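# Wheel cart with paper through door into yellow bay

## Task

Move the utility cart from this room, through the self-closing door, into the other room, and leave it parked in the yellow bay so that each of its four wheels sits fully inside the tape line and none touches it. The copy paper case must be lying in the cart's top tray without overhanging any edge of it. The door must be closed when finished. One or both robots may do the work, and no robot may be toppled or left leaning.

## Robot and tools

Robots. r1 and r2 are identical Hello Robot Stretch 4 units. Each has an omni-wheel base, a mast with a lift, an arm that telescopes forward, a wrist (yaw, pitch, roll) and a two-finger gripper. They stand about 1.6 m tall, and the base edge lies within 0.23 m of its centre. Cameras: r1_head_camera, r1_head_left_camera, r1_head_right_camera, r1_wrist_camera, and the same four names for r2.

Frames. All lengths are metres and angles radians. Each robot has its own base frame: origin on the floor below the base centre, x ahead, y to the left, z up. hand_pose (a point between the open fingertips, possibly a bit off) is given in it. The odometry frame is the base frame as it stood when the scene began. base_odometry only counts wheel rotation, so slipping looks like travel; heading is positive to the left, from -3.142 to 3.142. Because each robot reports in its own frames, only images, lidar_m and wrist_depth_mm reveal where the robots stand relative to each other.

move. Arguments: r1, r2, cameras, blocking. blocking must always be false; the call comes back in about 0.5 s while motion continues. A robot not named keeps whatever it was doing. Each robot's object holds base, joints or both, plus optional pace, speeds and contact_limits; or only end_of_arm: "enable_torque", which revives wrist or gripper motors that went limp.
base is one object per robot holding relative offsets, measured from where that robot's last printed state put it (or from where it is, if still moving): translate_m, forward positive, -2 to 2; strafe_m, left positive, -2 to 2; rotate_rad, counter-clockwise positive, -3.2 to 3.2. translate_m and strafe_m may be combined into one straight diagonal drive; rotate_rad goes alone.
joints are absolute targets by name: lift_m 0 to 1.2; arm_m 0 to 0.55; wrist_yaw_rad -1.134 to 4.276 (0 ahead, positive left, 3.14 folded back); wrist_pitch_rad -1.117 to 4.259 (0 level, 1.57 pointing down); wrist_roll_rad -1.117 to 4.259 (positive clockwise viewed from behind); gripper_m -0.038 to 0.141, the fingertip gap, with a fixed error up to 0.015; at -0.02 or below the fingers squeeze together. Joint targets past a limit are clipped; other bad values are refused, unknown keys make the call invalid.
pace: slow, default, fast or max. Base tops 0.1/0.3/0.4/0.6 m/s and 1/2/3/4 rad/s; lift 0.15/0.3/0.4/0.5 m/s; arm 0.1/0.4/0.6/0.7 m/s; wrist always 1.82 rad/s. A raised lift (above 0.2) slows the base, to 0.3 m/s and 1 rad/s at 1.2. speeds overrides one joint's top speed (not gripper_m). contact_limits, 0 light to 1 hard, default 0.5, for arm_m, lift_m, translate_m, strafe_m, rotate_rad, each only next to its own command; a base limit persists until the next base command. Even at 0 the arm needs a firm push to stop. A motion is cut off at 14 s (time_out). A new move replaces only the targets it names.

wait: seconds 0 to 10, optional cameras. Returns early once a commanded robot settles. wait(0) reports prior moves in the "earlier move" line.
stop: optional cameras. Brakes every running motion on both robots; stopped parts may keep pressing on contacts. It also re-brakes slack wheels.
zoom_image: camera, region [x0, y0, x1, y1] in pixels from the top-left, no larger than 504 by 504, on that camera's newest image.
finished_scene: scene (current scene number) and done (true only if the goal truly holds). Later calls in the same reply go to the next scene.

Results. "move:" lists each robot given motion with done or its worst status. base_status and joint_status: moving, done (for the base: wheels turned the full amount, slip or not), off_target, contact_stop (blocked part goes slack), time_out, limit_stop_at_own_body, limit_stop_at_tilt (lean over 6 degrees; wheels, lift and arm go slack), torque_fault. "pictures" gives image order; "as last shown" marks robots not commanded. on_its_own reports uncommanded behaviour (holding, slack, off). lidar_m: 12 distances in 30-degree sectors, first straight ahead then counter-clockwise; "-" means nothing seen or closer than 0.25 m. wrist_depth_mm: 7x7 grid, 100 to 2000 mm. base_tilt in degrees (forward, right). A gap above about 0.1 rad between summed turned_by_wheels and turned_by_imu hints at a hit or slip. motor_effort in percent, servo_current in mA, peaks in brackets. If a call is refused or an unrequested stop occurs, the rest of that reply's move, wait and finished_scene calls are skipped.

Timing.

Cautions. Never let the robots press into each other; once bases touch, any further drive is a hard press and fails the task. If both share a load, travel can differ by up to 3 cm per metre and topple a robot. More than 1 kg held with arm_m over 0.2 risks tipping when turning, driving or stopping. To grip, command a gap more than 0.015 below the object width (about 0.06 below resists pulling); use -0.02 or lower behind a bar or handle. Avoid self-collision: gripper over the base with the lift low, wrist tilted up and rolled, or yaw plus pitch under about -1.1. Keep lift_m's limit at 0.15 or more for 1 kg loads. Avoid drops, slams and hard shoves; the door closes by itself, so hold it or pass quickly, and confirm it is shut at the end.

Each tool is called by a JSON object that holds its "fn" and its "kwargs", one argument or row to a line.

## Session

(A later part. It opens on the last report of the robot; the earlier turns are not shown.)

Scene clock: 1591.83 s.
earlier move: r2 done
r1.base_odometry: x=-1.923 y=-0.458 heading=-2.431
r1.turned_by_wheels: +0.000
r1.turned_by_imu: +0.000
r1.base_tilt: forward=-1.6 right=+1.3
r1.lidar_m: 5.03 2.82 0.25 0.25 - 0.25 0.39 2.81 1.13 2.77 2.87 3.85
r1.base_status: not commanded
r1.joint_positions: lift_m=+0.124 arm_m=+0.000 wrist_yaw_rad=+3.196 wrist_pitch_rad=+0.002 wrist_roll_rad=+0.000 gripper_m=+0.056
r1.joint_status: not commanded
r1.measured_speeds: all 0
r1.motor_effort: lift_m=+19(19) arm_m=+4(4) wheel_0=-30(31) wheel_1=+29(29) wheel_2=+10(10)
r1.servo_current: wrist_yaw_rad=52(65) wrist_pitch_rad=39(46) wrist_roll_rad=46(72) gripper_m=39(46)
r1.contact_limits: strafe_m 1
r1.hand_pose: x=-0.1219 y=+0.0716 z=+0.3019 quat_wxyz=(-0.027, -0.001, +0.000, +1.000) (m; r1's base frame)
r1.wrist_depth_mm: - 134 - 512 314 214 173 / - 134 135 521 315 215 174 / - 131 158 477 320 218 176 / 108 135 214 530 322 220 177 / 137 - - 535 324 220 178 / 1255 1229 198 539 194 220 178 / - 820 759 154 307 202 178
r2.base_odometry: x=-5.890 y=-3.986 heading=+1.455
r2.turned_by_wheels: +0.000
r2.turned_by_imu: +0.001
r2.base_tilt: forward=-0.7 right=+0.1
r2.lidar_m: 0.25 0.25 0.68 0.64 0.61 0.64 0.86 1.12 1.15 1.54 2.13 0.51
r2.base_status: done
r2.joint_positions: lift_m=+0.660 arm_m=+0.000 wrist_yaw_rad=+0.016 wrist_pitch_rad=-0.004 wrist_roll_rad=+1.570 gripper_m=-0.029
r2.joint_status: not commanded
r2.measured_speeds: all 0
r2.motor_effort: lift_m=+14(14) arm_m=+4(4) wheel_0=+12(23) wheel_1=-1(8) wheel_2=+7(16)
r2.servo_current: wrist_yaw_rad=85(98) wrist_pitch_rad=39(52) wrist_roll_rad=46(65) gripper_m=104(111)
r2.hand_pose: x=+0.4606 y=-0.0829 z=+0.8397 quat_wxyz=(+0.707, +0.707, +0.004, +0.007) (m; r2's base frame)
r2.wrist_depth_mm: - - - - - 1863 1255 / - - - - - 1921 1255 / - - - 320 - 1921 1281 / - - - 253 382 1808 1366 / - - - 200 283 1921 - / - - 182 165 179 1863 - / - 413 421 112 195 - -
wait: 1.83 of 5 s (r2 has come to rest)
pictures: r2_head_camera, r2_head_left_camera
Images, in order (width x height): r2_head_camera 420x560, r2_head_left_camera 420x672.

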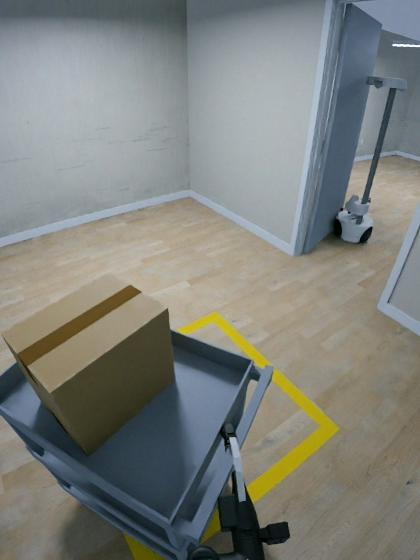

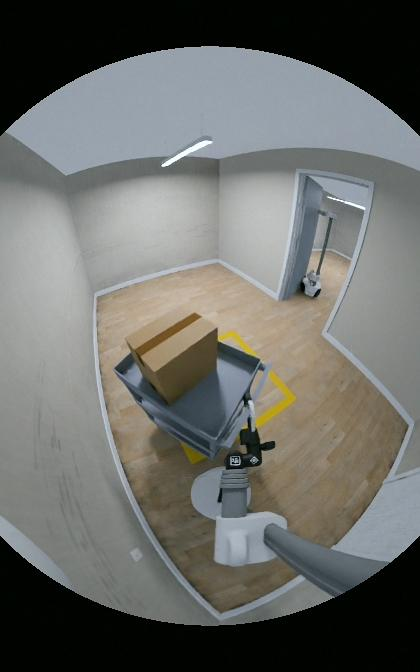

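{"fn": "move", "kwargs": {
  "r2": {"base":{"translate_m":-0.05,"strafe_m":-0.10},"pace":"slow"},
  "cameras": [],
  "blocking": false
}}

{"fn": "wait", "kwargs": {
  "seconds": 5,
  "cameras": ["r2_head_camera","r2_head_left_camera"]
}}

{"fn": "zoom_image", "kwargs": {
  "camera": "r2_head_left_camera",
  "region": [80, 290, 330, 540]
}}

Scene clock: 1601.50 s.
move: r2 moving
r1: as last shown
r1.lidar_m: 5.02 2.83 0.25 0.25 - 0.25 0.38 2.83 1.16 2.78 2.84 3.81
r1.servo_current: wrist_yaw_rad=46(59) wrist_pitch_rad=46(46) wrist_roll_rad=52(65) gripper_m=46(52)
r1.contact_limits: strafe_m 1
r1.wrist_depth_mm: - 134 - 512 312 213 174 / - 134 134 512 317 215 175 / - 131 158 477 319 218 176 / 108 135 214 530 322 219 177 / 137 - - 535 322 220 178 / 1229 1255 198 539 195 220 178 / - 809 759 154 307 202 178
r2.base_odometry: x=-5.879 y=-3.993 heading=+1.457
r2.turned_by_wheels: +0.002
r2.turned_by_imu: +0.003
r2.base_tilt: forward=-0.7 right=+0.1
r2.lidar_m: 0.25 0.25 0.68 0.64 0.61 0.64 0.87 1.10 1.12 1.54 2.11 0.53
r2.base_status: translate_m moving; strafe_m moving
r2.joint_positions: lift_m=+0.660 arm_m=+0.000 wrist_yaw_rad=+0.016 wrist_pitch_rad=-0.004 wrist_roll_rad=+1.570 gripper_m=-0.029
r2.joint_status: not commanded
r2.measured_speeds: translate_m=-0.022 strafe_m=-0.043 rotate_rad=-0.002 lift_m=+0.000 arm_m=+0.000 wrist_yaw_rad=+0.000 wrist_pitch_rad=+0.000 wrist_roll_rad=+0.000
r2.motor_effort: lift_m=+14(14) arm_m=+4(4) wheel_0=+20(20) wheel_1=-5(7) wheel_2=+15(15)
r2.servo_current: wrist_yaw_rad=85(98) wrist_pitch_rad=46(52) wrist_roll_rad=39(59) gripper_m=98(104)
r2.hand_pose: x=+0.4606 y=-0.0829 z=+0.8397 quat_wxyz=(+0.707, +0.707, +0.004, +0.007) (m; r2's base frame)
r2.wrist_depth_mm: - - - - - 1863 1255 / - - - - - 1921 1255 / - - - 315 - 1983 1205 / - - - 250 368 1808 1430 / - - - 200 283 1921 - / - - 182 166 180 1921 - / - 410 421 112 195 - -
pictures: none
No camera images: "cameras" was empty.

Scene clock: 1603.40 s.
earlier move: r2 done
r1.base_odometry: x=-1.923 y=-0.458 heading=-2.431
r1.turned_by_wheels: +0.000
r1.turned_by_imu: +0.000
r1.base_tilt: forward=-1.6 right=+1.3
r1.lidar_m: 5.02 2.84 0.25 0.25 - 0.25 0.39 2.82 1.13 2.77 2.88 3.82
r1.base_status: not commanded
r1.joint_positions: lift_m=+0.124 arm_m=+0.000 wrist_yaw_rad=+3.196 wrist_pitch_rad=+0.002 wrist_roll_rad=+0.000 gripper_m=+0.056
r1.joint_status: not commanded
r1.measured_speeds: all 0
r1.motor_effort: lift_m=+19(19) arm_m=+4(4) wheel_0=-31(31) wheel_1=+29(29) wheel_2=+10(10)
r1.servo_current: wrist_yaw_rad=46(65) wrist_pitch_rad=46(52) wrist_roll_rad=33(65) gripper_m=39(52)
r1.contact_limits: strafe_m 1
r1.hand_pose: x=-0.1219 y=+0.0716 z=+0.3019 quat_wxyz=(-0.027, -0.001, +0.000, +1.000) (m; r1's base frame)
r1.wrist_depth_mm: - 134 - 517 312 214 174 / - 134 134 517 315 216 175 / - 131 158 473 319 217 176 / 108 135 215 530 320 219 177 / 137 - - 535 324 220 178 / 1229 1229 198 544 194 220 178 / - 809 759 154 307 202 178
r2.base_odometry: x=-5.796 y=-4.047 heading=+1.458
r2.turned_by_wheels: +0.000
r2.turned_by_imu: +0.004
r2.base_tilt: forward=-0.7 right=+0.1
r2.lidar_m: 0.25 0.25 0.61 0.71 0.66 0.70 0.97 1.00 1.06 1.39 2.06 0.58
r2.base_status: done
r2.joint_positions: lift_m=+0.660 arm_m=+0.000 wrist_yaw_rad=+0.022 wrist_pitch_rad=-0.005 wrist_roll_rad=+1.570 gripper_m=-0.029
r2.joint_status: not commanded
r2.measured_speeds: all 0
r2.on_its_own: wrist_yaw_rad is at rest, and its servo_current (130 mA) is outside its rest range (0 to 104 mA)
r2.motor_effort: lift_m=+14(14) arm_m=+4(4) wheel_0=+19(23) wheel_1=+3(7) wheel_2=+10(16)
r2.servo_current: wrist_yaw_rad=130(150) wrist_pitch_rad=39(52) wrist_roll_rad=46(59) gripper_m=104(104)
r2.hand_pose: x=+0.4611 y=-0.0810 z=+0.8399 quat_wxyz=(+0.707, +0.707, +0.006, +0.010) (m; r2's base frame)
r2.wrist_depth_mm: - - - - - 1921 1281 / - - - - - 1921 1281 / - - - 368 - 1983 1308 / - - - 267 370 1756 1308 / - - - 207 293 1921 - / - - 183 170 182 1983 - / - 418 413 112 193 - -
wait: 1.90 of 5 s (r2 has come to rest)
pictures: r2_head_camera, r2_head_left_camera
Images, in order (width x height): r2_head_camera 420x560, r2_head_left_camera 420x672.

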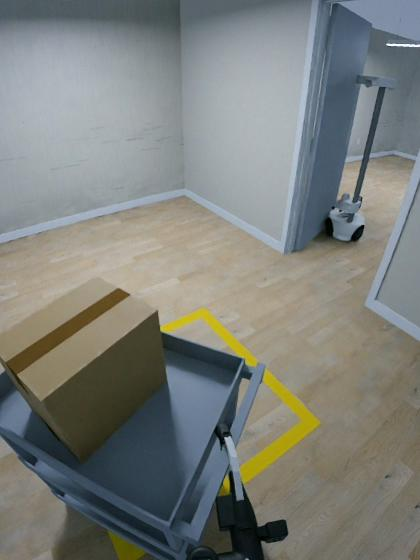

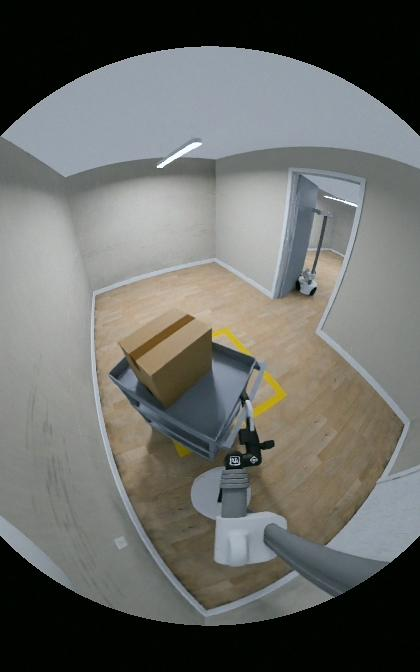

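Scaled by 2.016 from the camera's 420x672 image, which has a finer 600x960 frame.

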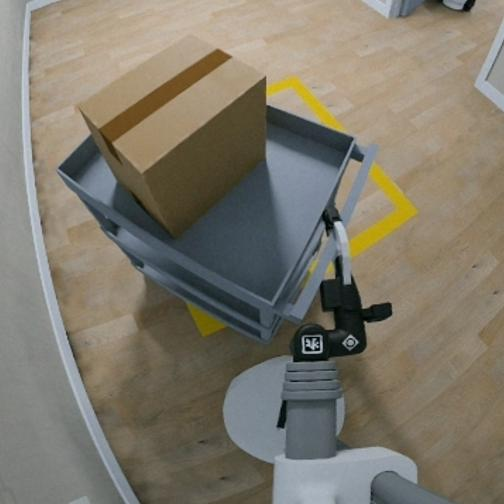

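{"fn": "move", "kwargs": {
  "r2": {"base":{"translate_m":-0.10,"strafe_m":-0.13},"pace":"slow"},
  "cameras": [],
  "blocking": false
}}

{"fn": "wait", "kwargs": {
  "seconds": 5,
  "cameras": ["r2_head_camera","r2_head_left_camera"]
}}

{"fn": "zoom_image", "kwargs": {
  "camera": "r2_head_left_camera",
  "region": [80, 290, 330, 540]
}}

Scene clock: 1614.77 s.
move: r2 moving
r1: as last shown
r1.base_tilt: forward=-1.5 right=+1.3
r1.lidar_m: 5.01 2.85 0.25 0.25 - 0.25 0.36 2.84 1.14 2.76 2.87 3.85
r1.servo_current: wrist_yaw_rad=59(59) wrist_pitch_rad=46(46) wrist_roll_rad=46(59) gripper_m=39(46)
r1.contact_limits: strafe_m 1
r1.wrist_depth_mm: - 134 - 512 312 213 174 / - 134 134 517 315 216 174 / - 131 158 477 320 217 176 / 108 135 214 530 322 219 177 / 137 - - 535 322 221 178 / 1229 1229 198 544 194 220 178 / - 809 759 154 307 202 178
r2.base_odometry: x=-5.787 y=-4.056 heading=+1.460
r2.turned_by_wheels: +0.002
r2.turned_by_imu: +0.003
r2.base_tilt: forward=-0.7 right=+0.1
r2.lidar_m: 0.25 0.25 0.57 0.70 0.67 0.72 0.98 0.98 1.04 1.40 2.07 0.57
r2.base_status: translate_m moving; strafe_m moving
r2.joint_positions: lift_m=+0.660 arm_m=+0.000 wrist_yaw_rad=+0.022 wrist_pitch_rad=-0.005 wrist_roll_rad=+1.570 gripper_m=-0.029
r2.joint_status: not commanded
r2.measured_speeds: translate_m=-0.029 strafe_m=-0.039 rotate_rad=+0.002 lift_m=+0.000 arm_m=+0.000 wrist_yaw_rad=+0.000 wrist_pitch_rad=+0.000 wrist_roll_rad=+0.000
r2.motor_effort: lift_m=+14(14) arm_m=+4(4) wheel_0=+19(22) wheel_1=-2(4) wheel_2=+14(15)
r2.servo_current: wrist_yaw_rad=137(150) wrist_pitch_rad=46(46) wrist_roll_rad=46(52) gripper_m=98(104)
r2.hand_pose: x=+0.4611 y=-0.0810 z=+0.8399 quat_wxyz=(+0.707, +0.707, +0.006, +0.010) (m; r2's base frame)
r2.wrist_depth_mm: - - - - - 1921 1281 / - - - - - 1921 1255 / - - - 368 - 1921 1255 / - - - 266 368 1808 1281 / - - - 207 294 1921 - / - - 183 170 182 1983 - / - 421 413 112 193 - -
pictures: none
No camera images: "cameras" was empty.

Scene clock: 1617.17 s.
earlier move: r2 done
r1.base_odometry: x=-1.923 y=-0.458 heading=-2.431
r1.turned_by_wheels: +0.000
r1.turned_by_imu: +0.000
r1.base_tilt: forward=-1.6 right=+1.3
r1.lidar_m: 5.02 2.83 0.25 0.25 - 0.25 0.35 2.83 1.14 2.76 2.85 3.85
r1.base_status: not commanded
r1.joint_positions: lift_m=+0.124 arm_m=+0.000 wrist_yaw_rad=+3.196 wrist_pitch_rad=+0.002 wrist_roll_rad=+0.000 gripper_m=+0.056
r1.joint_status: not commanded
r1.measured_speeds: all 0
r1.motor_effort: lift_m=+19(19) arm_m=+4(4) wheel_0=-30(31) wheel_1=+29(29) wheel_2=+10(10)
r1.servo_current: wrist_yaw_rad=39(72) wrist_pitch_rad=39(46) wrist_roll_rad=52(72) gripper_m=39(46)
r1.contact_limits: strafe_m 1
r1.hand_pose: x=-0.1219 y=+0.0716 z=+0.3019 quat_wxyz=(-0.027, -0.001, +0.000, +1.000) (m; r1's base frame)
r1.wrist_depth_mm: - 135 - 512 312 214 173 / - 134 135 517 317 216 174 / - 131 158 477 320 217 176 / 108 135 215 530 322 219 177 / 137 - - 535 324 220 178 / 1229 1255 198 544 195 220 178 / - 809 768 154 307 202 178
r2.base_odometry: x=-5.678 y=-4.161 heading=+1.459
r2.turned_by_wheels: -0.001
r2.turned_by_imu: +0.001
r2.base_tilt: forward=-0.7 right=+0.0
r2.lidar_m: 0.25 0.25 0.62 0.75 0.72 0.75 0.91 0.84 0.89 1.22 2.02 0.54
r2.base_status: done
r2.joint_positions: lift_m=+0.660 arm_m=+0.000 wrist_yaw_rad=+0.022 wrist_pitch_rad=-0.005 wrist_roll_rad=+1.570 gripper_m=-0.029
r2.joint_status: not commanded
r2.measured_speeds: all 0
r2.on_its_own: wrist_yaw_rad is at rest, and its servo_current (137 mA) is outside its rest range (0 to 104 mA)
r2.motor_effort: lift_m=+14(14) arm_m=+4(4) wheel_0=+9(22) wheel_1=-1(5) wheel_2=+11(16)
r2.servo_current: wrist_yaw_rad=137(150) wrist_pitch_rad=52(52) wrist_roll_rad=46(59) gripper_m=98(104)
r2.hand_pose: x=+0.4611 y=-0.0810 z=+0.8399 quat_wxyz=(+0.707, +0.707, +0.006, +0.010) (m; r2's base frame)
r2.wrist_depth_mm: - - - - - 1921 1255 / - - - - - 1863 1281 / - - - 357 - 1921 1366 / - - - 258 347 1808 1281 / - - - 204 287 1921 - / - - 182 168 182 1983 - / - 413 413 112 197 - -
wait: 2.40 of 5 s (r2 has come to rest)
pictures: r2_head_camera, r2_head_left_camera
Images, in order (width x height): r2_head_camera 420x560, r2_head_left_camera 420x672.

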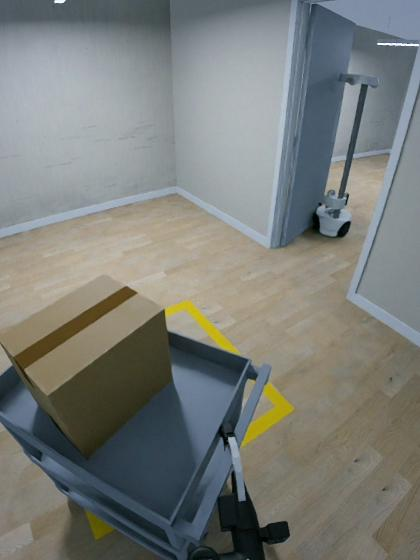

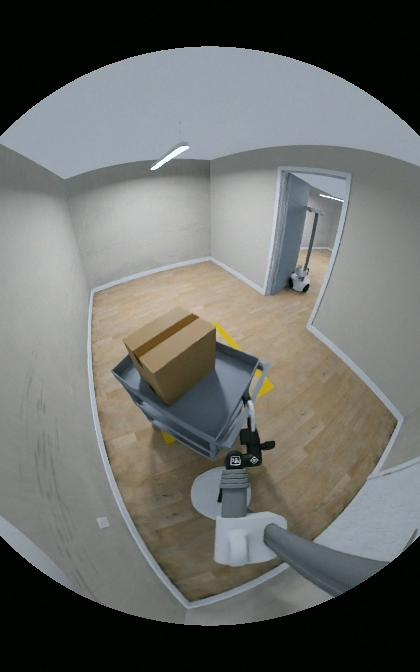

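Scaled by 2.016 from the camera's 420x672 image, which has a finer 600x960 frame.

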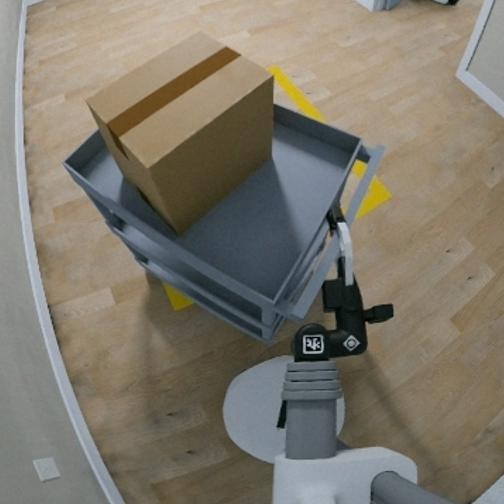

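{"fn": "move", "kwargs": {
  "r2": {"base":{"translate_m":0.10,"strafe_m":0.13},"pace":"slow"},
  "cameras": [],
  "blocking": false
}}

{"fn": "wait", "kwargs": {
  "seconds": 5,
  "cameras": ["r2_head_camera"]
}}

{"fn": "move", "kwargs": {
  "r2": {"base":{"translate_m":0.05,"strafe_m":0.10},"pace":"slow"},
  "cameras": [],
  "blocking": false
}}

{"fn": "wait", "kwargs": {
  "seconds": 5,
  "cameras": ["r2_head_camera"]
}}

Scene clock: 1642.80 s.
move: r2 moving
r1: as last shown
r1.lidar_m: 5.02 2.82 0.25 0.25 - 0.25 0.39 2.83 1.12 2.78 2.85 3.85
r1.servo_current: wrist_yaw_rad=65(65) wrist_pitch_rad=39(52) wrist_roll_rad=46(72) gripper_m=46(46)
r1.contact_limits: strafe_m 1
r1.wrist_depth_mm: - 134 - 512 312 213 173 / - 134 135 517 315 216 175 / - 131 158 477 319 217 176 / 108 135 215 525 322 219 177 / 137 - - 539 324 220 178 / 1229 1229 198 539 195 220 178 / - 820 759 154 307 202 178
r2.base_odometry: x=-5.687 y=-4.153 heading=+1.459
r2.turned_by_wheels: +0.000
r2.turned_by_imu: +0.001
r2.base_tilt: forward=-0.7 right=+0.1
r2.lidar_m: 0.25 0.26 0.68 0.77 0.73 0.77 0.93 0.86 0.91 1.18 2.04 0.53
r2.base_status: translate_m moving; strafe_m moving
r2.joint_positions: lift_m=+0.660 arm_m=+0.000 wrist_yaw_rad=+0.022 wrist_pitch_rad=-0.005 wrist_roll_rad=+1.570 gripper_m=-0.029
r2.joint_status: not commanded
r2.measured_speeds: translate_m=+0.030 strafe_m=+0.039 rotate_rad=+0.001 lift_m=+0.000 arm_m=+0.000 wrist_yaw_rad=+0.000 wrist_pitch_rad=+0.000 wrist_roll_rad=+0.000
r2.motor_effort: lift_m=+14(14) arm_m=+4(4) wheel_0=-1(8) wheel_1=+11(14) wheel_2=-10(12)
r2.servo_current: wrist_yaw_rad=137(143) wrist_pitch_rad=46(46) wrist_roll_rad=39(52) gripper_m=104(104)
r2.hand_pose: x=+0.4611 y=-0.0810 z=+0.8399 quat_wxyz=(+0.707, +0.707, +0.006, +0.010) (m; r2's base frame)
r2.wrist_depth_mm: - - - - - 1808 1229 / - - - - - 1921 1281 / - - - 353 - 1921 1308 / - - - 259 362 1808 1281 / - - - 203 289 1983 - / - - 182 167 182 1921 - / - 413 424 112 196 - -
pictures: none
No camera images: "cameras" was empty.

Scene clock: 1645.30 s.
earlier move: r2 done
r1.base_odometry: x=-1.923 y=-0.458 heading=-2.431
r1.turned_by_wheels: +0.000
r1.turned_by_imu: +0.000
r1.base_tilt: forward=-1.6 right=+1.3
r1.lidar_m: 5.01 2.84 0.25 0.25 - 0.25 0.36 2.75 1.15 2.76 2.87 3.85
r1.base_status: not commanded
r1.joint_positions: lift_m=+0.124 arm_m=+0.000 wrist_yaw_rad=+3.196 wrist_pitch_rad=+0.002 wrist_roll_rad=+0.000 gripper_m=+0.056
r1.joint_status: not commanded
r1.measured_speeds: all 0
r1.motor_effort: lift_m=+19(20) arm_m=+4(4) wheel_0=-31(31) wheel_1=+29(29) wheel_2=+10(10)
r1.servo_current: wrist_yaw_rad=59(65) wrist_pitch_rad=39(52) wrist_roll_rad=59(72) gripper_m=46(46)
r1.contact_limits: strafe_m 1
r1.hand_pose: x=-0.1219 y=+0.0716 z=+0.3019 quat_wxyz=(-0.027, -0.001, +0.000, +1.000) (m; r1's base frame)
r1.wrist_depth_mm: - 134 - 512 312 213 174 / - 134 135 517 317 216 175 / - 131 158 477 320 218 176 / 108 135 215 530 322 219 177 / 137 - - 535 324 220 178 / 1255 1229 198 544 195 220 178 / - 809 768 154 306 202 178
r2.base_odometry: x=-5.796 y=-4.047 heading=+1.458
r2.turned_by_wheels: -0.001
r2.turned_by_imu: +0.004
r2.base_tilt: forward=-0.8 right=+0.1
r2.lidar_m: 0.25 0.29 1.03 0.68 0.66 0.69 0.97 1.02 1.04 1.43 2.08 0.46
r2.base_status: done
r2.joint_positions: lift_m=+0.660 arm_m=+0.000 wrist_yaw_rad=-0.012 wrist_pitch_rad=-0.005 wrist_roll_rad=+1.570 gripper_m=-0.029
r2.joint_status: not commanded
r2.measured_speeds: all 0
r2.motor_effort: lift_m=+13(14) arm_m=+4(4) wheel_0=-8(13) wheel_1=+4(14) wheel_2=-11(16)
r2.servo_current: wrist_yaw_rad=72(143) wrist_pitch_rad=46(52) wrist_roll_rad=46(65) gripper_m=91(104)
r2.hand_pose: x=+0.4582 y=-0.0910 z=+0.8400 quat_wxyz=(+0.707, +0.707, -0.006, -0.003) (m; r2's base frame)
r2.wrist_depth_mm: - - - - - 1921 1281 / - - - - - - 1281 / - - - 277 379 379 375 / - - - 216 307 1921 - / - - - 183 253 1983 - / - - 181 158 179 - - / - 402 407 112 194 - -
wait: 2.50 of 5 s (r2 has come to rest)
pictures: r2_head_camera
Images, in order (width x height): r2_head_camera 420x560.

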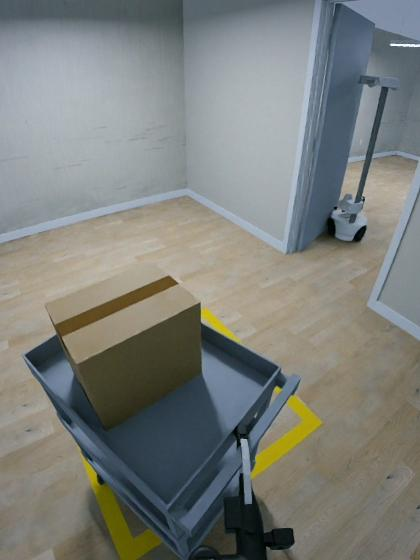

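Scene clock: 1645.80 s.
move: r2 moving
r1: as last shown
r1.lidar_m: 5.00 2.85 0.25 0.25 - 0.25 0.39 2.76 1.14 2.77 2.88 3.87
r1.motor_effort: lift_m=+19(19) arm_m=+4(4) wheel_0=-31(31) wheel_1=+29(29) wheel_2=+10(10)
r1.servo_current: wrist_yaw_rad=46(59) wrist_pitch_rad=33(46) wrist_roll_rad=52(52) gripper_m=46(46)
r1.contact_limits: strafe_m 1
r1.wrist_depth_mm: - 135 - 512 312 214 174 / - 134 134 517 315 216 175 / - 131 158 473 319 217 176 / 108 135 214 530 322 219 177 / 137 - - 539 322 220 178 / 1229 1229 198 544 195 220 178 / - 809 768 154 307 202 178
r2.base_odometry: x=-5.807 y=-4.041 heading=+1.456
r2.turned_by_wheels: -0.002
r2.turned_by_imu: -0.010
r2.base_tilt: forward=-0.7 right=+0.1
r2.lidar_m: 0.25 0.29 1.01 0.70 0.66 0.67 0.92 1.00 1.07 1.44 2.08 0.47
r2.base_status: translate_m moving; strafe_m moving
r2.joint_positions: lift_m=+0.660 arm_m=+0.000 wrist_yaw_rad=-0.012 wrist_pitch_rad=-0.005 wrist_roll_rad=+1.570 gripper_m=-0.029
r2.joint_status: not commanded
r2.measured_speeds: translate_m=+0.023 strafe_m=+0.043 rotate_rad=+0.001 lift_m=+0.000 arm_m=+0.000 wrist_yaw_rad=+0.000 wrist_pitch_rad=+0.000 wrist_roll_rad=+0.000
r2.motor_effort: lift_m=+13(13) arm_m=+4(4) wheel_0=-12(12) wheel_1=+7(8) wheel_2=-16(17)
r2.servo_current: wrist_yaw_rad=72(78) wrist_pitch_rad=46(46) wrist_roll_rad=52(52) gripper_m=91(98)
r2.hand_pose: x=+0.4582 y=-0.0910 z=+0.8400 quat_wxyz=(+0.707, +0.707, -0.006, -0.003) (m; r2's base frame)
r2.wrist_depth_mm: - - - - - 1921 1255 / - - - - - 1921 1281 / - - - 282 377 387 384 / - - - 216 310 1921 - / - - - 183 254 1983 - / - - 181 162 181 1983 - / - 402 410 112 192 - -
pictures: none
No camera images: "cameras" was empty.

Scene clock: 1647.70 s.
earlier move: r2 done
r1.base_odometry: x=-1.923 y=-0.458 heading=-2.431
r1.turned_by_wheels: +0.000
r1.turned_by_imu: +0.000
r1.base_tilt: forward=-1.6 right=+1.3
r1.lidar_m: 5.02 2.84 0.25 0.25 - 0.25 0.39 2.61 1.14 2.77 2.89 3.85
r1.base_status: not commanded
r1.joint_positions: lift_m=+0.124 arm_m=+0.000 wrist_yaw_rad=+3.196 wrist_pitch_rad=+0.002 wrist_roll_rad=+0.000 gripper_m=+0.056
r1.joint_status: not commanded
r1.measured_speeds: all 0
r1.motor_effort: lift_m=+19(20) arm_m=+4(4) wheel_0=-31(31) wheel_1=+29(29) wheel_2=+10(10)
r1.servo_current: wrist_yaw_rad=59(65) wrist_pitch_rad=46(46) wrist_roll_rad=52(65) gripper_m=39(46)
r1.contact_limits: strafe_m 1
r1.hand_pose: x=-0.1219 y=+0.0716 z=+0.3019 quat_wxyz=(-0.027, -0.001, +0.000, +1.000) (m; r1's base frame)
r1.wrist_depth_mm: - 135 - 512 314 214 174 / - 134 134 517 315 216 175 / - 131 158 477 320 217 176 / 108 135 215 530 322 220 177 / 137 - - 539 324 220 178 / 1205 1229 198 544 195 220 178 / - 809 759 154 306 201 178
r2.base_odometry: x=-5.889 y=-3.986 heading=+1.457
r2.turned_by_wheels: +0.000
r2.turned_by_imu: -0.025
r2.base_tilt: forward=-0.7 right=+0.1
r2.lidar_m: 0.25 0.29 0.94 0.66 0.62 0.65 0.89 1.10 1.12 1.50 2.12 0.46
r2.base_status: done
r2.joint_positions: lift_m=+0.660 arm_m=+0.000 wrist_yaw_rad=-0.003 wrist_pitch_rad=-0.005 wrist_roll_rad=+1.570 gripper_m=-0.029
r2.joint_status: not commanded
r2.measured_speeds: all 0
r2.motor_effort: lift_m=+13(14) arm_m=+4(4) wheel_0=-8(18) wheel_1=+3(9) wheel_2=-8(18)
r2.servo_current: wrist_yaw_rad=52(98) wrist_pitch_rad=46(46) wrist_roll_rad=52(65) gripper_m=91(98)
r2.hand_pose: x=+0.4590 y=-0.0883 z=+0.8400 quat_wxyz=(+0.707, +0.707, -0.003, +0.001) (m; r2's base frame)
r2.wrist_depth_mm: - - - - - 1808 1229 / - - - 285 362 1618 1205 / - - - 243 366 1808 1336 / - - - 213 283 1983 - / - - - 214 247 - - / - 455 182 181 183 - - / - 410 415 112 203 - -
wait: 1.90 of 5 s (r2 has come to rest)
pictures: r2_head_camera
Images, in order (width x height): r2_head_camera 420x560.

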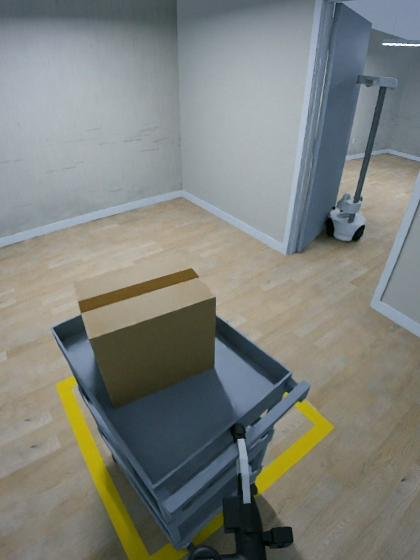

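{"fn": "move", "kwargs": {
  "r2": {"base":{"translate_m":0.18,"strafe_m":0.01},"pace":"slow"},
  "cameras": [],
  "blocking": false
}}

{"fn": "wait", "kwargs": {
  "seconds": 5,
  "cameras": ["r2_head_camera","r2_head_left_camera","r2_head_right_camera"]
}}

Scene clock: 1657.40 s.
move: r2 moving
r1: as last shown
r1.lidar_m: 5.01 2.88 0.25 0.25 - 0.25 0.41 2.62 1.15 2.76 2.87 3.84
r1.motor_effort: lift_m=+19(19) arm_m=+4(4) wheel_0=-30(31) wheel_1=+29(29) wheel_2=+10(10)
r1.servo_current: wrist_yaw_rad=59(59) wrist_pitch_rad=39(46) wrist_roll_rad=72(72) gripper_m=39(46)
r1.contact_limits: strafe_m 1
r1.wrist_depth_mm: - 134 - 512 314 213 174 / - 134 134 517 315 216 175 / - 131 158 473 319 217 176 / 108 135 214 525 322 219 177 / 137 - - 539 324 220 178 / 1205 1205 198 544 194 220 178 / - 820 759 154 307 202 178
r2.base_odometry: x=-5.889 y=-3.974 heading=+1.457
r2.turned_by_wheels: +0.000
r2.turned_by_imu: +0.000
r2.base_tilt: forward=-0.8 right=+0.1
r2.lidar_m: 0.25 0.29 0.97 0.66 0.62 0.63 0.89 1.12 1.15 1.52 2.10 0.47
r2.base_status: translate_m moving; strafe_m moving
r2.joint_positions: lift_m=+0.660 arm_m=+0.000 wrist_yaw_rad=-0.004 wrist_pitch_rad=-0.005 wrist_roll_rad=+1.570 gripper_m=-0.029
r2.joint_status: not commanded
r2.measured_speeds: translate_m=+0.049 strafe_m=+0.003 rotate_rad=+0.000 lift_m=+0.000 arm_m=+0.000 wrist_yaw_rad=+0.000 wrist_pitch_rad=+0.000 wrist_roll_rad=+0.000
r2.motor_effort: lift_m=+13(13) arm_m=+4(4) wheel_0=+4(6) wheel_1=+7(9) wheel_2=-17(17)
r2.servo_current: wrist_yaw_rad=39(59) wrist_pitch_rad=46(52) wrist_roll_rad=46(52) gripper_m=91(104)
r2.hand_pose: x=+0.4589 y=-0.0887 z=+0.8400 quat_wxyz=(+0.707, +0.707, -0.003, +0.000) (m; r2's base frame)
r2.wrist_depth_mm: - - - - - 1921 1255 / - - - 343 - 1618 1205 / - - - 298 364 1756 1336 / - - - 213 283 1921 - / - - - 213 247 - - / - 452 181 174 181 - - / - 407 415 112 202 - -
pictures: none
No camera images: "cameras" was empty.

Scene clock: 1659.97 s.
earlier move: r2 done
r1.base_odometry: x=-1.923 y=-0.458 heading=-2.431
r1.turned_by_wheels: +0.000
r1.turned_by_imu: +0.000
r1.base_tilt: forward=-1.6 right=+1.3
r1.lidar_m: 4.99 2.85 0.25 0.25 - 0.25 0.39 2.49 1.14 2.77 2.88 3.83
r1.base_status: not commanded
r1.joint_positions: lift_m=+0.124 arm_m=+0.000 wrist_yaw_rad=+3.196 wrist_pitch_rad=+0.002 wrist_roll_rad=+0.000 gripper_m=+0.056
r1.joint_status: not commanded
r1.measured_speeds: all 0
r1.motor_effort: lift_m=+19(19) arm_m=+4(4) wheel_0=-30(31) wheel_1=+29(29) wheel_2=+10(10)
r1.servo_current: wrist_yaw_rad=20(65) wrist_pitch_rad=39(52) wrist_roll_rad=46(72) gripper_m=39(46)
r1.contact_limits: strafe_m 1
r1.hand_pose: x=-0.1219 y=+0.0716 z=+0.3019 quat_wxyz=(-0.027, -0.001, +0.000, +1.000) (m; r1's base frame)
r1.wrist_depth_mm: - 135 - 512 312 213 174 / - 134 135 517 317 216 174 / - 131 158 473 322 217 176 / 108 135 215 535 322 219 177 / 137 - - 539 324 220 178 / 1229 1229 198 539 195 221 178 / - 809 759 154 306 202 178
r2.base_odometry: x=-5.879 y=-3.807 heading=+1.458
r2.turned_by_wheels: +0.001
r2.turned_by_imu: +0.002
r2.base_tilt: forward=-0.7 right=+0.1
r2.lidar_m: 0.26 0.27 1.08 0.78 0.70 0.72 1.00 1.26 1.28 1.72 2.03 0.45
r2.base_status: done
r2.joint_positions: lift_m=+0.660 arm_m=+0.000 wrist_yaw_rad=+0.002 wrist_pitch_rad=-0.005 wrist_roll_rad=+1.570 gripper_m=-0.029
r2.joint_status: not commanded
r2.measured_speeds: all 0
r2.motor_effort: lift_m=+13(13) arm_m=+4(5) wheel_0=+7(13) wheel_1=+6(9) wheel_2=-5(17)
r2.servo_current: wrist_yaw_rad=52(59) wrist_pitch_rad=46(52) wrist_roll_rad=52(59) gripper_m=85(104)
r2.hand_pose: x=+0.4594 y=-0.0870 z=+0.8400 quat_wxyz=(+0.707, +0.707, -0.001, +0.002) (m; r2's base frame)
r2.wrist_depth_mm: - - - 298 - 1808 1281 / - - - 317 343 345 342 / - - - 287 309 1983 1336 / - - - 208 273 - - / - - - 213 246 - - / - 452 183 173 183 - - / - 415 421 112 206 - -
wait: 2.57 of 5 s (r2 has come to rest)
pictures: r2_head_camera, r2_head_left_camera, r2_head_right_camera
Images, in order (width x height): r2_head_camera 420x560, r2_head_left_camera 420x672, r2_head_right_camera 420x672.

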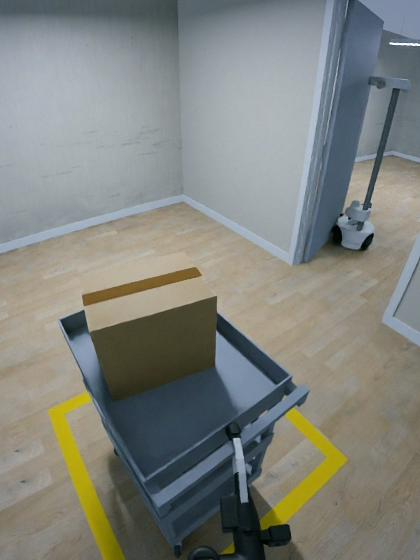

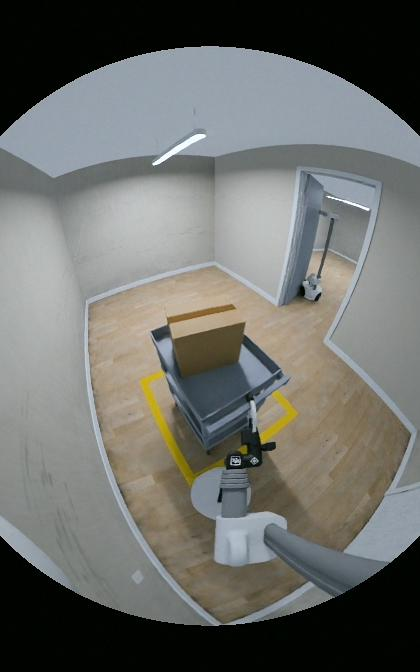

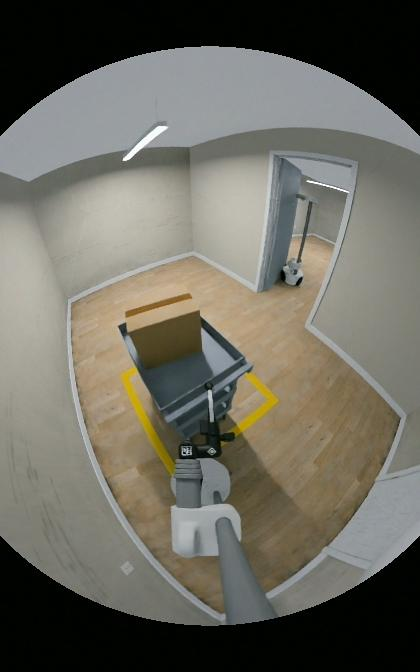

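{"fn": "zoom_image", "kwargs": {
  "camera": "r2_head_camera",
  "region": [80, 400, 360, 560]
}}

{"fn": "zoom_image", "kwargs": {
  "camera": "r2_head_left_camera",
  "region": [130, 350, 330, 500]
}}

Scaled by 1.800 from the camera's 420x560 image, which has a finer 1200x1600 frame.

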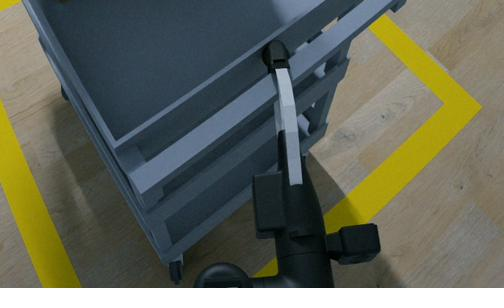

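Scaled by 2.520 from the camera's 420x672 image, which has a finer 600x960 frame.

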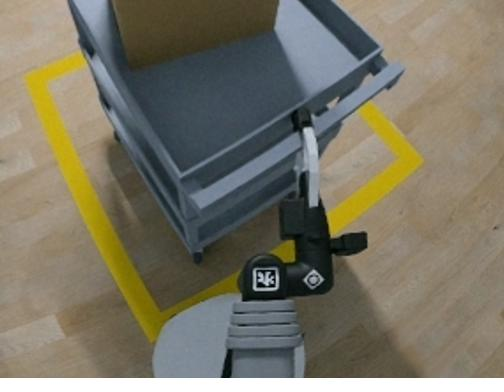

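{"fn": "move", "kwargs": {
  "r2": {"base":{"translate_m":0.06},"pace":"slow"},
  "cameras": [],
  "blocking": false
}}

{"fn": "wait", "kwargs": {
  "seconds": 3,
  "cameras": []
}}

{"fn": "move", "kwargs": {
  "r2": {"joints":{"gripper_m":0.13}},
  "cameras": [],
  "blocking": false
}}

{"fn": "wait", "kwargs": {
  "seconds": 3,
  "cameras": ["r2_head_left_camera"]
}}

{"fn": "move", "kwargs": {
  "r2": {"base":{"translate_m":-0.3},"pace":"slow"},
  "cameras": [],
  "blocking": false
}}

{"fn": "wait", "kwargs": {
  "seconds": 6,
  "cameras": ["r2_head_camera","r2_head_left_camera","r2_head_right_camera"]
}}

{"fn": "zoom_image", "kwargs": {
  "camera": "r2_head_left_camera",
  "region": [130, 320, 330, 470]
}}

{"fn": "zoom_image", "kwargs": {
  "camera": "r2_head_right_camera",
  "region": [100, 320, 300, 470]
}}

{"fn": "zoom_image", "kwargs": {
  "camera": "r2_head_camera",
  "region": [0, 250, 420, 560]
}}

Scene clock: 1680.13 s.
move: r2 moving
r1: as last shown
r1.lidar_m: 5.01 2.90 0.25 0.25 - 0.25 0.39 2.50 1.17 2.77 2.87 3.87
r1.motor_effort: lift_m=+19(19) arm_m=+4(4) wheel_0=-30(32) wheel_1=+29(29) wheel_2=+10(10)
r1.servo_current: wrist_yaw_rad=46(65) wrist_pitch_rad=33(52) wrist_roll_rad=65(65) gripper_m=39(46)
r1.contact_limits: strafe_m 1
r1.wrist_depth_mm: - 135 - 512 312 214 173 / - 134 134 517 315 216 175 / - 131 158 477 319 217 176 / 108 135 214 530 322 219 177 / 137 - - 539 324 220 178 / 1205 1229 198 544 194 220 178 / - 809 768 154 307 202 178
r2.base_odometry: x=-5.878 y=-3.794 heading=+1.458
r2.turned_by_wheels: +0.001
r2.turned_by_imu: +0.001
r2.base_tilt: forward=-0.7 right=+0.0
r2.lidar_m: 0.27 0.28 1.13 0.75 0.70 0.75 1.02 1.29 1.28 1.76 1.99 0.46
r2.base_status: translate_m moving
r2.joint_positions: lift_m=+0.660 arm_m=+0.000 wrist_yaw_rad=+0.002 wrist_pitch_rad=-0.005 wrist_roll_rad=+1.570 gripper_m=-0.029
r2.joint_status: not commanded
r2.measured_speeds: translate_m=+0.049 strafe_m=+0.000 rotate_rad=+0.002 lift_m=+0.000 arm_m=+0.000 wrist_yaw_rad=+0.000 wrist_pitch_rad=+0.000 wrist_roll_rad=+0.000
r2.motor_effort: lift_m=+13(13) arm_m=+4(4) wheel_0=+8(11) wheel_1=+7(8) wheel_2=-12(13)
r2.servo_current: wrist_yaw_rad=46(65) wrist_pitch_rad=46(52) wrist_roll_rad=46(59) gripper_m=85(91)
r2.hand_pose: x=+0.4594 y=-0.0870 z=+0.8400 quat_wxyz=(+0.707, +0.707, -0.001, +0.002) (m; r2's base frame)
r2.wrist_depth_mm: - - - 298 - 1808 1229 / - - - 320 343 349 347 / - - - 286 312 1921 1336 / - - - 208 274 - - / - - - 213 245 - - / - 455 183 173 183 - - / - 418 421 112 206 - -
pictures: none
No camera images: "cameras" was empty.

Scene clock: 1681.47 s.
earlier move: r2 done
r1.base_odometry: x=-1.923 y=-0.458 heading=-2.431
r1.turned_by_wheels: +0.000
r1.turned_by_imu: +0.000
r1.base_tilt: forward=-1.6 right=+1.3
r1.lidar_m: 5.01 2.84 0.25 0.25 - 0.25 0.39 2.48 1.13 2.77 2.84 3.88
r1.base_status: not commanded
r1.joint_positions: lift_m=+0.124 arm_m=+0.000 wrist_yaw_rad=+3.196 wrist_pitch_rad=+0.002 wrist_roll_rad=+0.000 gripper_m=+0.056
r1.joint_status: not commanded
r1.measured_speeds: all 0
r1.motor_effort: lift_m=+19(19) arm_m=+4(4) wheel_0=-30(32) wheel_1=+29(29) wheel_2=+10(10)
r1.servo_current: wrist_yaw_rad=52(72) wrist_pitch_rad=46(52) wrist_roll_rad=59(72) gripper_m=39(46)
r1.contact_limits: strafe_m 1
r1.hand_pose: x=-0.1219 y=+0.0716 z=+0.3019 quat_wxyz=(-0.027, -0.001, +0.000, +1.000) (m; r1's base frame)
r1.wrist_depth_mm: - 134 - 512 314 213 174 / - 134 135 512 315 216 175 / - 131 158 477 320 217 176 / 108 135 214 525 322 219 177 / 137 - - 539 322 220 178 / 1229 1229 198 539 195 220 178 / - 809 759 154 307 202 178
r2.base_odometry: x=-5.872 y=-3.747 heading=+1.458
r2.turned_by_wheels: +0.000
r2.turned_by_imu: +0.000
r2.base_tilt: forward=-0.7 right=+0.0
r2.lidar_m: 0.29 0.27 1.12 0.77 0.74 0.76 1.04 1.30 1.33 1.80 2.01 0.47
r2.base_status: done
r2.joint_positions: lift_m=+0.660 arm_m=+0.000 wrist_yaw_rad=+0.002 wrist_pitch_rad=-0.005 wrist_roll_rad=+1.570 gripper_m=-0.029
r2.joint_status: not commanded
r2.measured_speeds: all 0
r2.motor_effort: lift_m=+13(13) arm_m=+4(4) wheel_0=+8(12) wheel_1=+5(8) wheel_2=-6(13)
r2.servo_current: wrist_yaw_rad=46(65) wrist_pitch_rad=46(52) wrist_roll_rad=46(59) gripper_m=98(98)
r2.hand_pose: x=+0.4594 y=-0.0870 z=+0.8400 quat_wxyz=(+0.707, +0.707, -0.001, +0.002) (m; r2's base frame)
r2.wrist_depth_mm: - - - 297 - 1921 1229 / - - - 317 342 343 342 / - - - 286 309 1863 1336 / - - - 207 272 - - / - - - 213 244 - - / - 452 183 174 182 - - / - 415 424 112 207 - -
wait: 1.33 of 3 s (r2 has come to rest)
pictures: none
No camera images: "cameras" was empty.

Scene clock: 1681.97 s.
move: r2 moving
r1: as last shown
r1.base_tilt: forward=-1.6 right=+1.4
r1.lidar_m: 5.01 2.85 0.25 0.25 - 0.25 0.38 2.49 1.14 2.78 2.82 3.88
r1.motor_effort: lift_m=+19(19) arm_m=+4(4) wheel_0=-30(31) wheel_1=+29(29) wheel_2=+10(10)
r1.servo_current: wrist_yaw_rad=46(59) wrist_pitch_rad=46(46) wrist_roll_rad=46(65) gripper_m=46(46)
r1.contact_limits: strafe_m 1
r1.wrist_depth_mm: - 134 - 508 312 213 174 / - 134 134 517 317 216 175 / - 131 158 480 320 218 176 / 108 135 214 525 322 219 177 / 137 - - 539 322 220 178 / 1229 1229 198 539 195 221 178 / - 820 759 154 307 201 178
r2.base_odometry: x=-5.872 y=-3.747 heading=+1.458
r2.turned_by_wheels: +0.000
r2.turned_by_imu: +0.000
r2.base_tilt: forward=-0.7 right=+0.0
r2.lidar_m: 0.28 0.29 1.13 0.80 0.74 0.77 1.04 1.30 1.32 1.81 1.99 0.47
r2.base_status: not commanded
r2.joint_positions: lift_m=+0.660 arm_m=+0.000 wrist_yaw_rad=+0.002 wrist_pitch_rad=-0.005 wrist_roll_rad=+1.570 gripper_m=-0.003
r2.joint_status: gripper_m moving
r2.measured_speeds: all 0
r2.motor_effort: lift_m=+13(13) arm_m=+4(4) wheel_0=+8(9) wheel_1=+5(5) wheel_2=-6(6)
r2.servo_current: wrist_yaw_rad=39(59) wrist_pitch_rad=46(46) wrist_roll_rad=46(52) gripper_m=72(104)
r2.hand_pose: x=+0.4594 y=-0.0870 z=+0.8400 quat_wxyz=(+0.707, +0.707, -0.001, +0.002) (m; r2's base frame)
r2.wrist_depth_mm: - - - 296 - 1808 1281 / - - - 320 347 347 345 / - - - 289 315 1921 1366 / - - - 264 278 - - / - - - 206 247 - - / - 459 186 176 180 - - / - 424 421 112 206 - -
pictures: none
No camera images: "cameras" was empty.

Scene clock: 1683.80 s.
earlier move: r2 done
r1.base_odometry: x=-1.923 y=-0.458 heading=-2.431
r1.turned_by_wheels: +0.000
r1.turned_by_imu: +0.000
r1.base_tilt: forward=-1.6 right=+1.3
r1.lidar_m: 5.01 2.91 0.25 0.26 - 0.25 0.38 2.49 1.16 2.78 2.85 3.88
r1.base_status: not commanded
r1.joint_positions: lift_m=+0.124 arm_m=+0.000 wrist_yaw_rad=+3.196 wrist_pitch_rad=+0.002 wrist_roll_rad=+0.000 gripper_m=+0.056
r1.joint_status: not commanded
r1.measured_speeds: all 0
r1.motor_effort: lift_m=+19(19) arm_m=+4(4) wheel_0=-31(31) wheel_1=+29(29) wheel_2=+10(10)
r1.servo_current: wrist_yaw_rad=46(65) wrist_pitch_rad=46(52) wrist_roll_rad=52(72) gripper_m=39(46)
r1.contact_limits: strafe_m 1
r1.hand_pose: x=-0.1219 y=+0.0716 z=+0.3019 quat_wxyz=(-0.027, -0.001, +0.000, +1.000) (m; r1's base frame)
r1.wrist_depth_mm: - 134 - 512 312 213 174 / - 135 134 517 314 216 175 / - 131 158 477 320 218 176 / 108 135 215 530 322 219 177 / 137 - - 535 322 220 178 / 1229 1229 198 544 195 221 178 / - 809 768 154 307 202 178
r2.base_odometry: x=-5.872 y=-3.747 heading=+1.458
r2.turned_by_wheels: +0.000
r2.turned_by_imu: +0.000
r2.base_tilt: forward=-0.7 right=+0.0
r2.lidar_m: 0.30 0.28 1.17 0.81 0.74 0.77 1.05 1.30 1.29 1.80 1.97 0.48
r2.base_status: not commanded
r2.joint_positions: lift_m=+0.660 arm_m=+0.000 wrist_yaw_rad=+0.002 wrist_pitch_rad=-0.002 wrist_roll_rad=+1.570 gripper_m=+0.130
r2.joint_status: all done
r2.measured_speeds: all 0
r2.motor_effort: lift_m=+14(14) arm_m=+4(5) wheel_0=+5(9) wheel_1=+4(5) wheel_2=-5(6)
r2.servo_current: wrist_yaw_rad=46(59) wrist_pitch_rad=39(52) wrist_roll_rad=46(59) gripper_m=52(130)
r2.hand_pose: x=+0.4594 y=-0.0870 z=+0.8392 quat_wxyz=(+0.707, +0.707, +0.000, +0.001) (m; r2's base frame)
r2.wrist_depth_mm: - - - 314 - 1708 1160 / - - - 343 - 1499 1138 / - - - 312 - 1618 - / - - - 283 - 1863 - / - - - 259 264 - - / - 449 195 238 233 - - / - 433 427 112 - - -
wait: 1.83 of 3 s (r2 has come to rest)
pictures: r2_head_left_camera
Images, in order (width x height): r2_head_left_camera 420x672.

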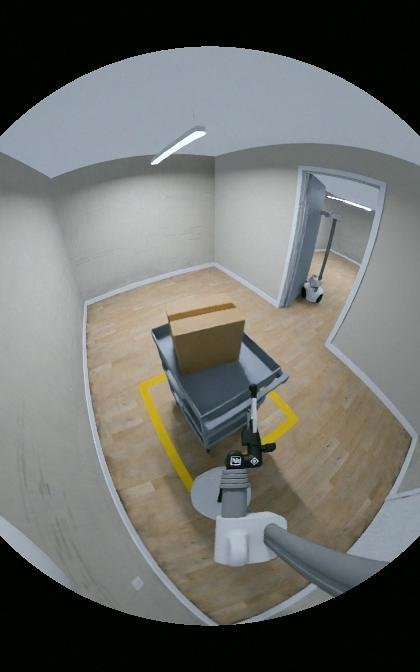

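Scene clock: 1684.30 s.
move: r2 moving
r1: as last shown
r1.lidar_m: 5.02 2.85 0.25 0.25 - 0.25 0.38 2.49 1.14 2.77 2.88 3.87
r1.motor_effort: lift_m=+19(19) arm_m=+4(4) wheel_0=-30(31) wheel_1=+29(29) wheel_2=+10(10)
r1.servo_current: wrist_yaw_rad=52(65) wrist_pitch_rad=39(46) wrist_roll_rad=46(59) gripper_m=46(46)
r1.contact_limits: strafe_m 1
r1.wrist_depth_mm: - 134 - 512 312 214 174 / - 134 134 512 317 216 175 / - 131 158 477 319 218 176 / 108 135 215 535 322 219 177 / 137 - - 539 325 220 178 / 1255 1229 198 539 194 220 178 / - 809 768 154 307 202 178
r2.base_odometry: x=-5.874 y=-3.759 heading=+1.458
r2.turned_by_wheels: +0.000
r2.turned_by_imu: +0.000
r2.base_tilt: forward=-0.7 right=+0.1
r2.lidar_m: 0.30 0.30 1.15 0.81 0.74 0.79 1.02 1.28 1.30 1.79 2.01 0.51
r2.base_status: translate_m moving
r2.joint_positions: lift_m=+0.660 arm_m=+0.000 wrist_yaw_rad=+0.002 wrist_pitch_rad=-0.002 wrist_roll_rad=+1.570 gripper_m=+0.130
r2.joint_status: not commanded
r2.measured_speeds: translate_m=-0.048 strafe_m=+0.000 rotate_rad=+0.001 lift_m=+0.000 arm_m=+0.000 wrist_yaw_rad=+0.000 wrist_pitch_rad=+0.000 wrist_roll_rad=+0.000
r2.motor_effort: lift_m=+14(14) arm_m=+5(5) wheel_0=-6(8) wheel_1=-6(7) wheel_2=+9(10)
r2.servo_current: wrist_yaw_rad=52(59) wrist_pitch_rad=39(46) wrist_roll_rad=46(52) gripper_m=52(59)
r2.hand_pose: x=+0.4594 y=-0.0870 z=+0.8392 quat_wxyz=(+0.707, +0.707, +0.000, +0.001) (m; r2's base frame)
r2.wrist_depth_mm: 1983 - - - - 1661 1182 / - - - 340 - 1499 1118 / - - - 325 - 1661 - / - - - 289 - 1983 - / - - 480 268 277 - - / - 462 196 248 241 - - / - 442 442 112 - - -
pictures: none
No camera images: "cameras" was empty.

Scene clock: 1688.10 s.
earlier move: r2 done
r1.base_odometry: x=-1.923 y=-0.458 heading=-2.431
r1.turned_by_wheels: +0.000
r1.turned_by_imu: +0.000
r1.base_tilt: forward=-1.6 right=+1.3
r1.lidar_m: 5.02 2.83 0.25 0.25 - 0.25 0.41 2.45 1.13 2.76 2.89 3.87
r1.base_status: not commanded
r1.joint_positions: lift_m=+0.124 arm_m=+0.000 wrist_yaw_rad=+3.196 wrist_pitch_rad=+0.002 wrist_roll_rad=+0.000 gripper_m=+0.056
r1.joint_status: not commanded
r1.measured_speeds: all 0
r1.motor_effort: lift_m=+19(19) arm_m=+4(4) wheel_0=-31(31) wheel_1=+29(29) wheel_2=+10(10)
r1.servo_current: wrist_yaw_rad=59(65) wrist_pitch_rad=46(52) wrist_roll_rad=52(72) gripper_m=46(52)
r1.contact_limits: strafe_m 1
r1.hand_pose: x=-0.1219 y=+0.0716 z=+0.3019 quat_wxyz=(-0.027, -0.001, +0.000, +1.000) (m; r1's base frame)
r1.wrist_depth_mm: - 135 - 512 314 213 174 / - 134 135 517 317 216 175 / - 131 158 477 320 218 176 / 108 135 214 530 324 220 177 / 137 - - 535 324 220 178 / 1229 1229 198 539 194 220 178 / - 820 759 154 307 201 178
r2.base_odometry: x=-5.906 y=-4.045 heading=+1.458
r2.turned_by_wheels: +0.000
r2.turned_by_imu: +0.000
r2.base_tilt: forward=-0.6 right=+0.1
r2.lidar_m: 0.57 0.77 0.91 0.62 0.58 0.60 0.82 1.06 1.09 1.46 2.17 0.84
r2.base_status: done
r2.joint_positions: lift_m=+0.660 arm_m=+0.000 wrist_yaw_rad=+0.002 wrist_pitch_rad=-0.002 wrist_roll_rad=+1.570 gripper_m=+0.130
r2.joint_status: not commanded
r2.measured_speeds: all 0
r2.motor_effort: lift_m=+14(14) arm_m=+4(5) wheel_0=-5(9) wheel_1=-3(8) wheel_2=+6(10)
r2.servo_current: wrist_yaw_rad=52(59) wrist_pitch_rad=39(52) wrist_roll_rad=46(59) gripper_m=59(59)
r2.hand_pose: x=+0.4594 y=-0.0870 z=+0.8392 quat_wxyz=(+0.707, +0.707, +0.000, +0.001) (m; r2's base frame)
r2.wrist_depth_mm: - - - - - 1661 1182 / - - - - - 1708 1229 / - - - - - 1464 1182 / - - - 585 - - 917 / - - 759 512 - - 525 / - - 202 488 1042 183 484 / - - 683 112 - - -
wait: 3.80 of 6 s (r2 has come to rest)
pictures: r2_head_camera, r2_head_left_camera, r2_head_right_camera
Images, in order (width x height): r2_head_camera 420x560, r2_head_left_camera 420x672, r2_head_right_camera 420x672.

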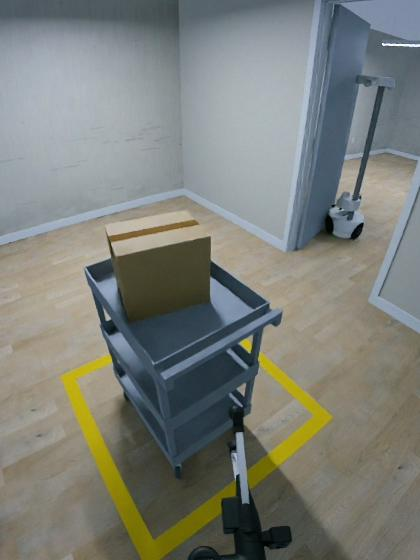

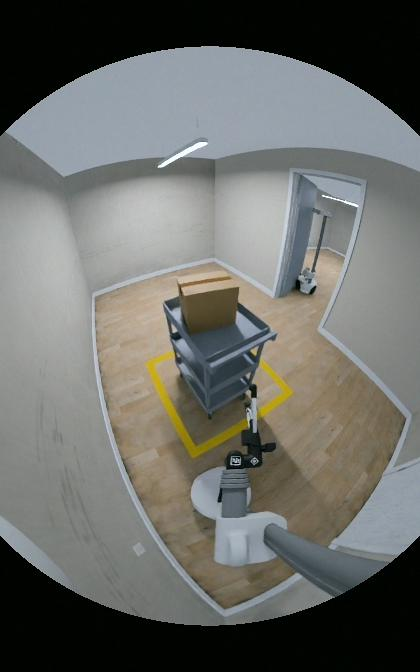

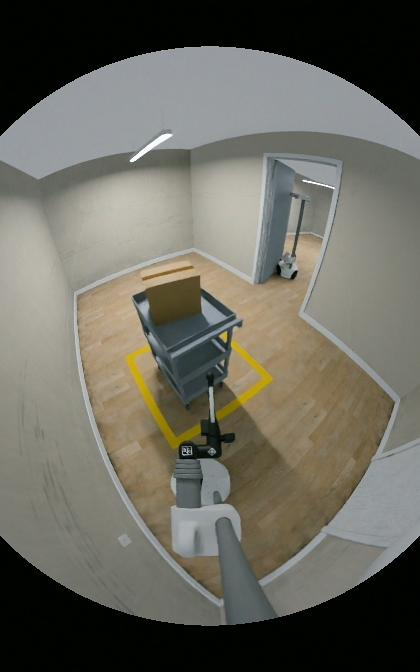

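Scaled by 2.520 from the camera's 420x672 image, which has a finer 600x960 frame.

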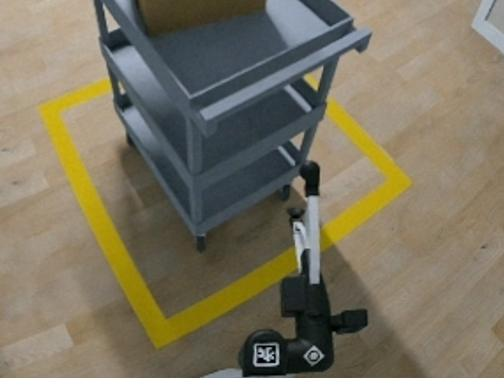

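Scaled by 2.520 from the camera's 420x672 image, which has a finer 600x960 frame.

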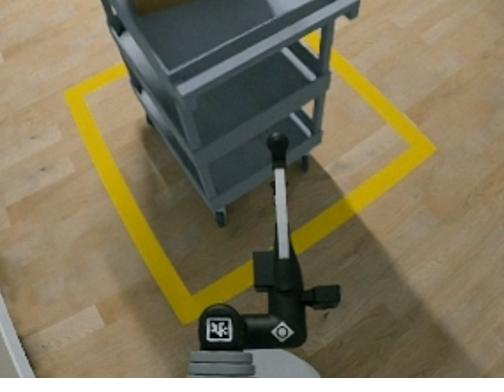

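Scaled by 1.200 from the camera's 420x560 image, which has a finer 1200x1600 frame.

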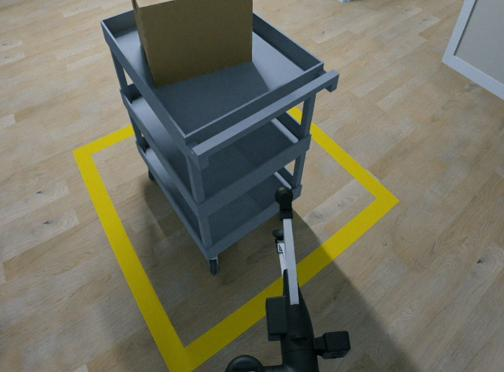

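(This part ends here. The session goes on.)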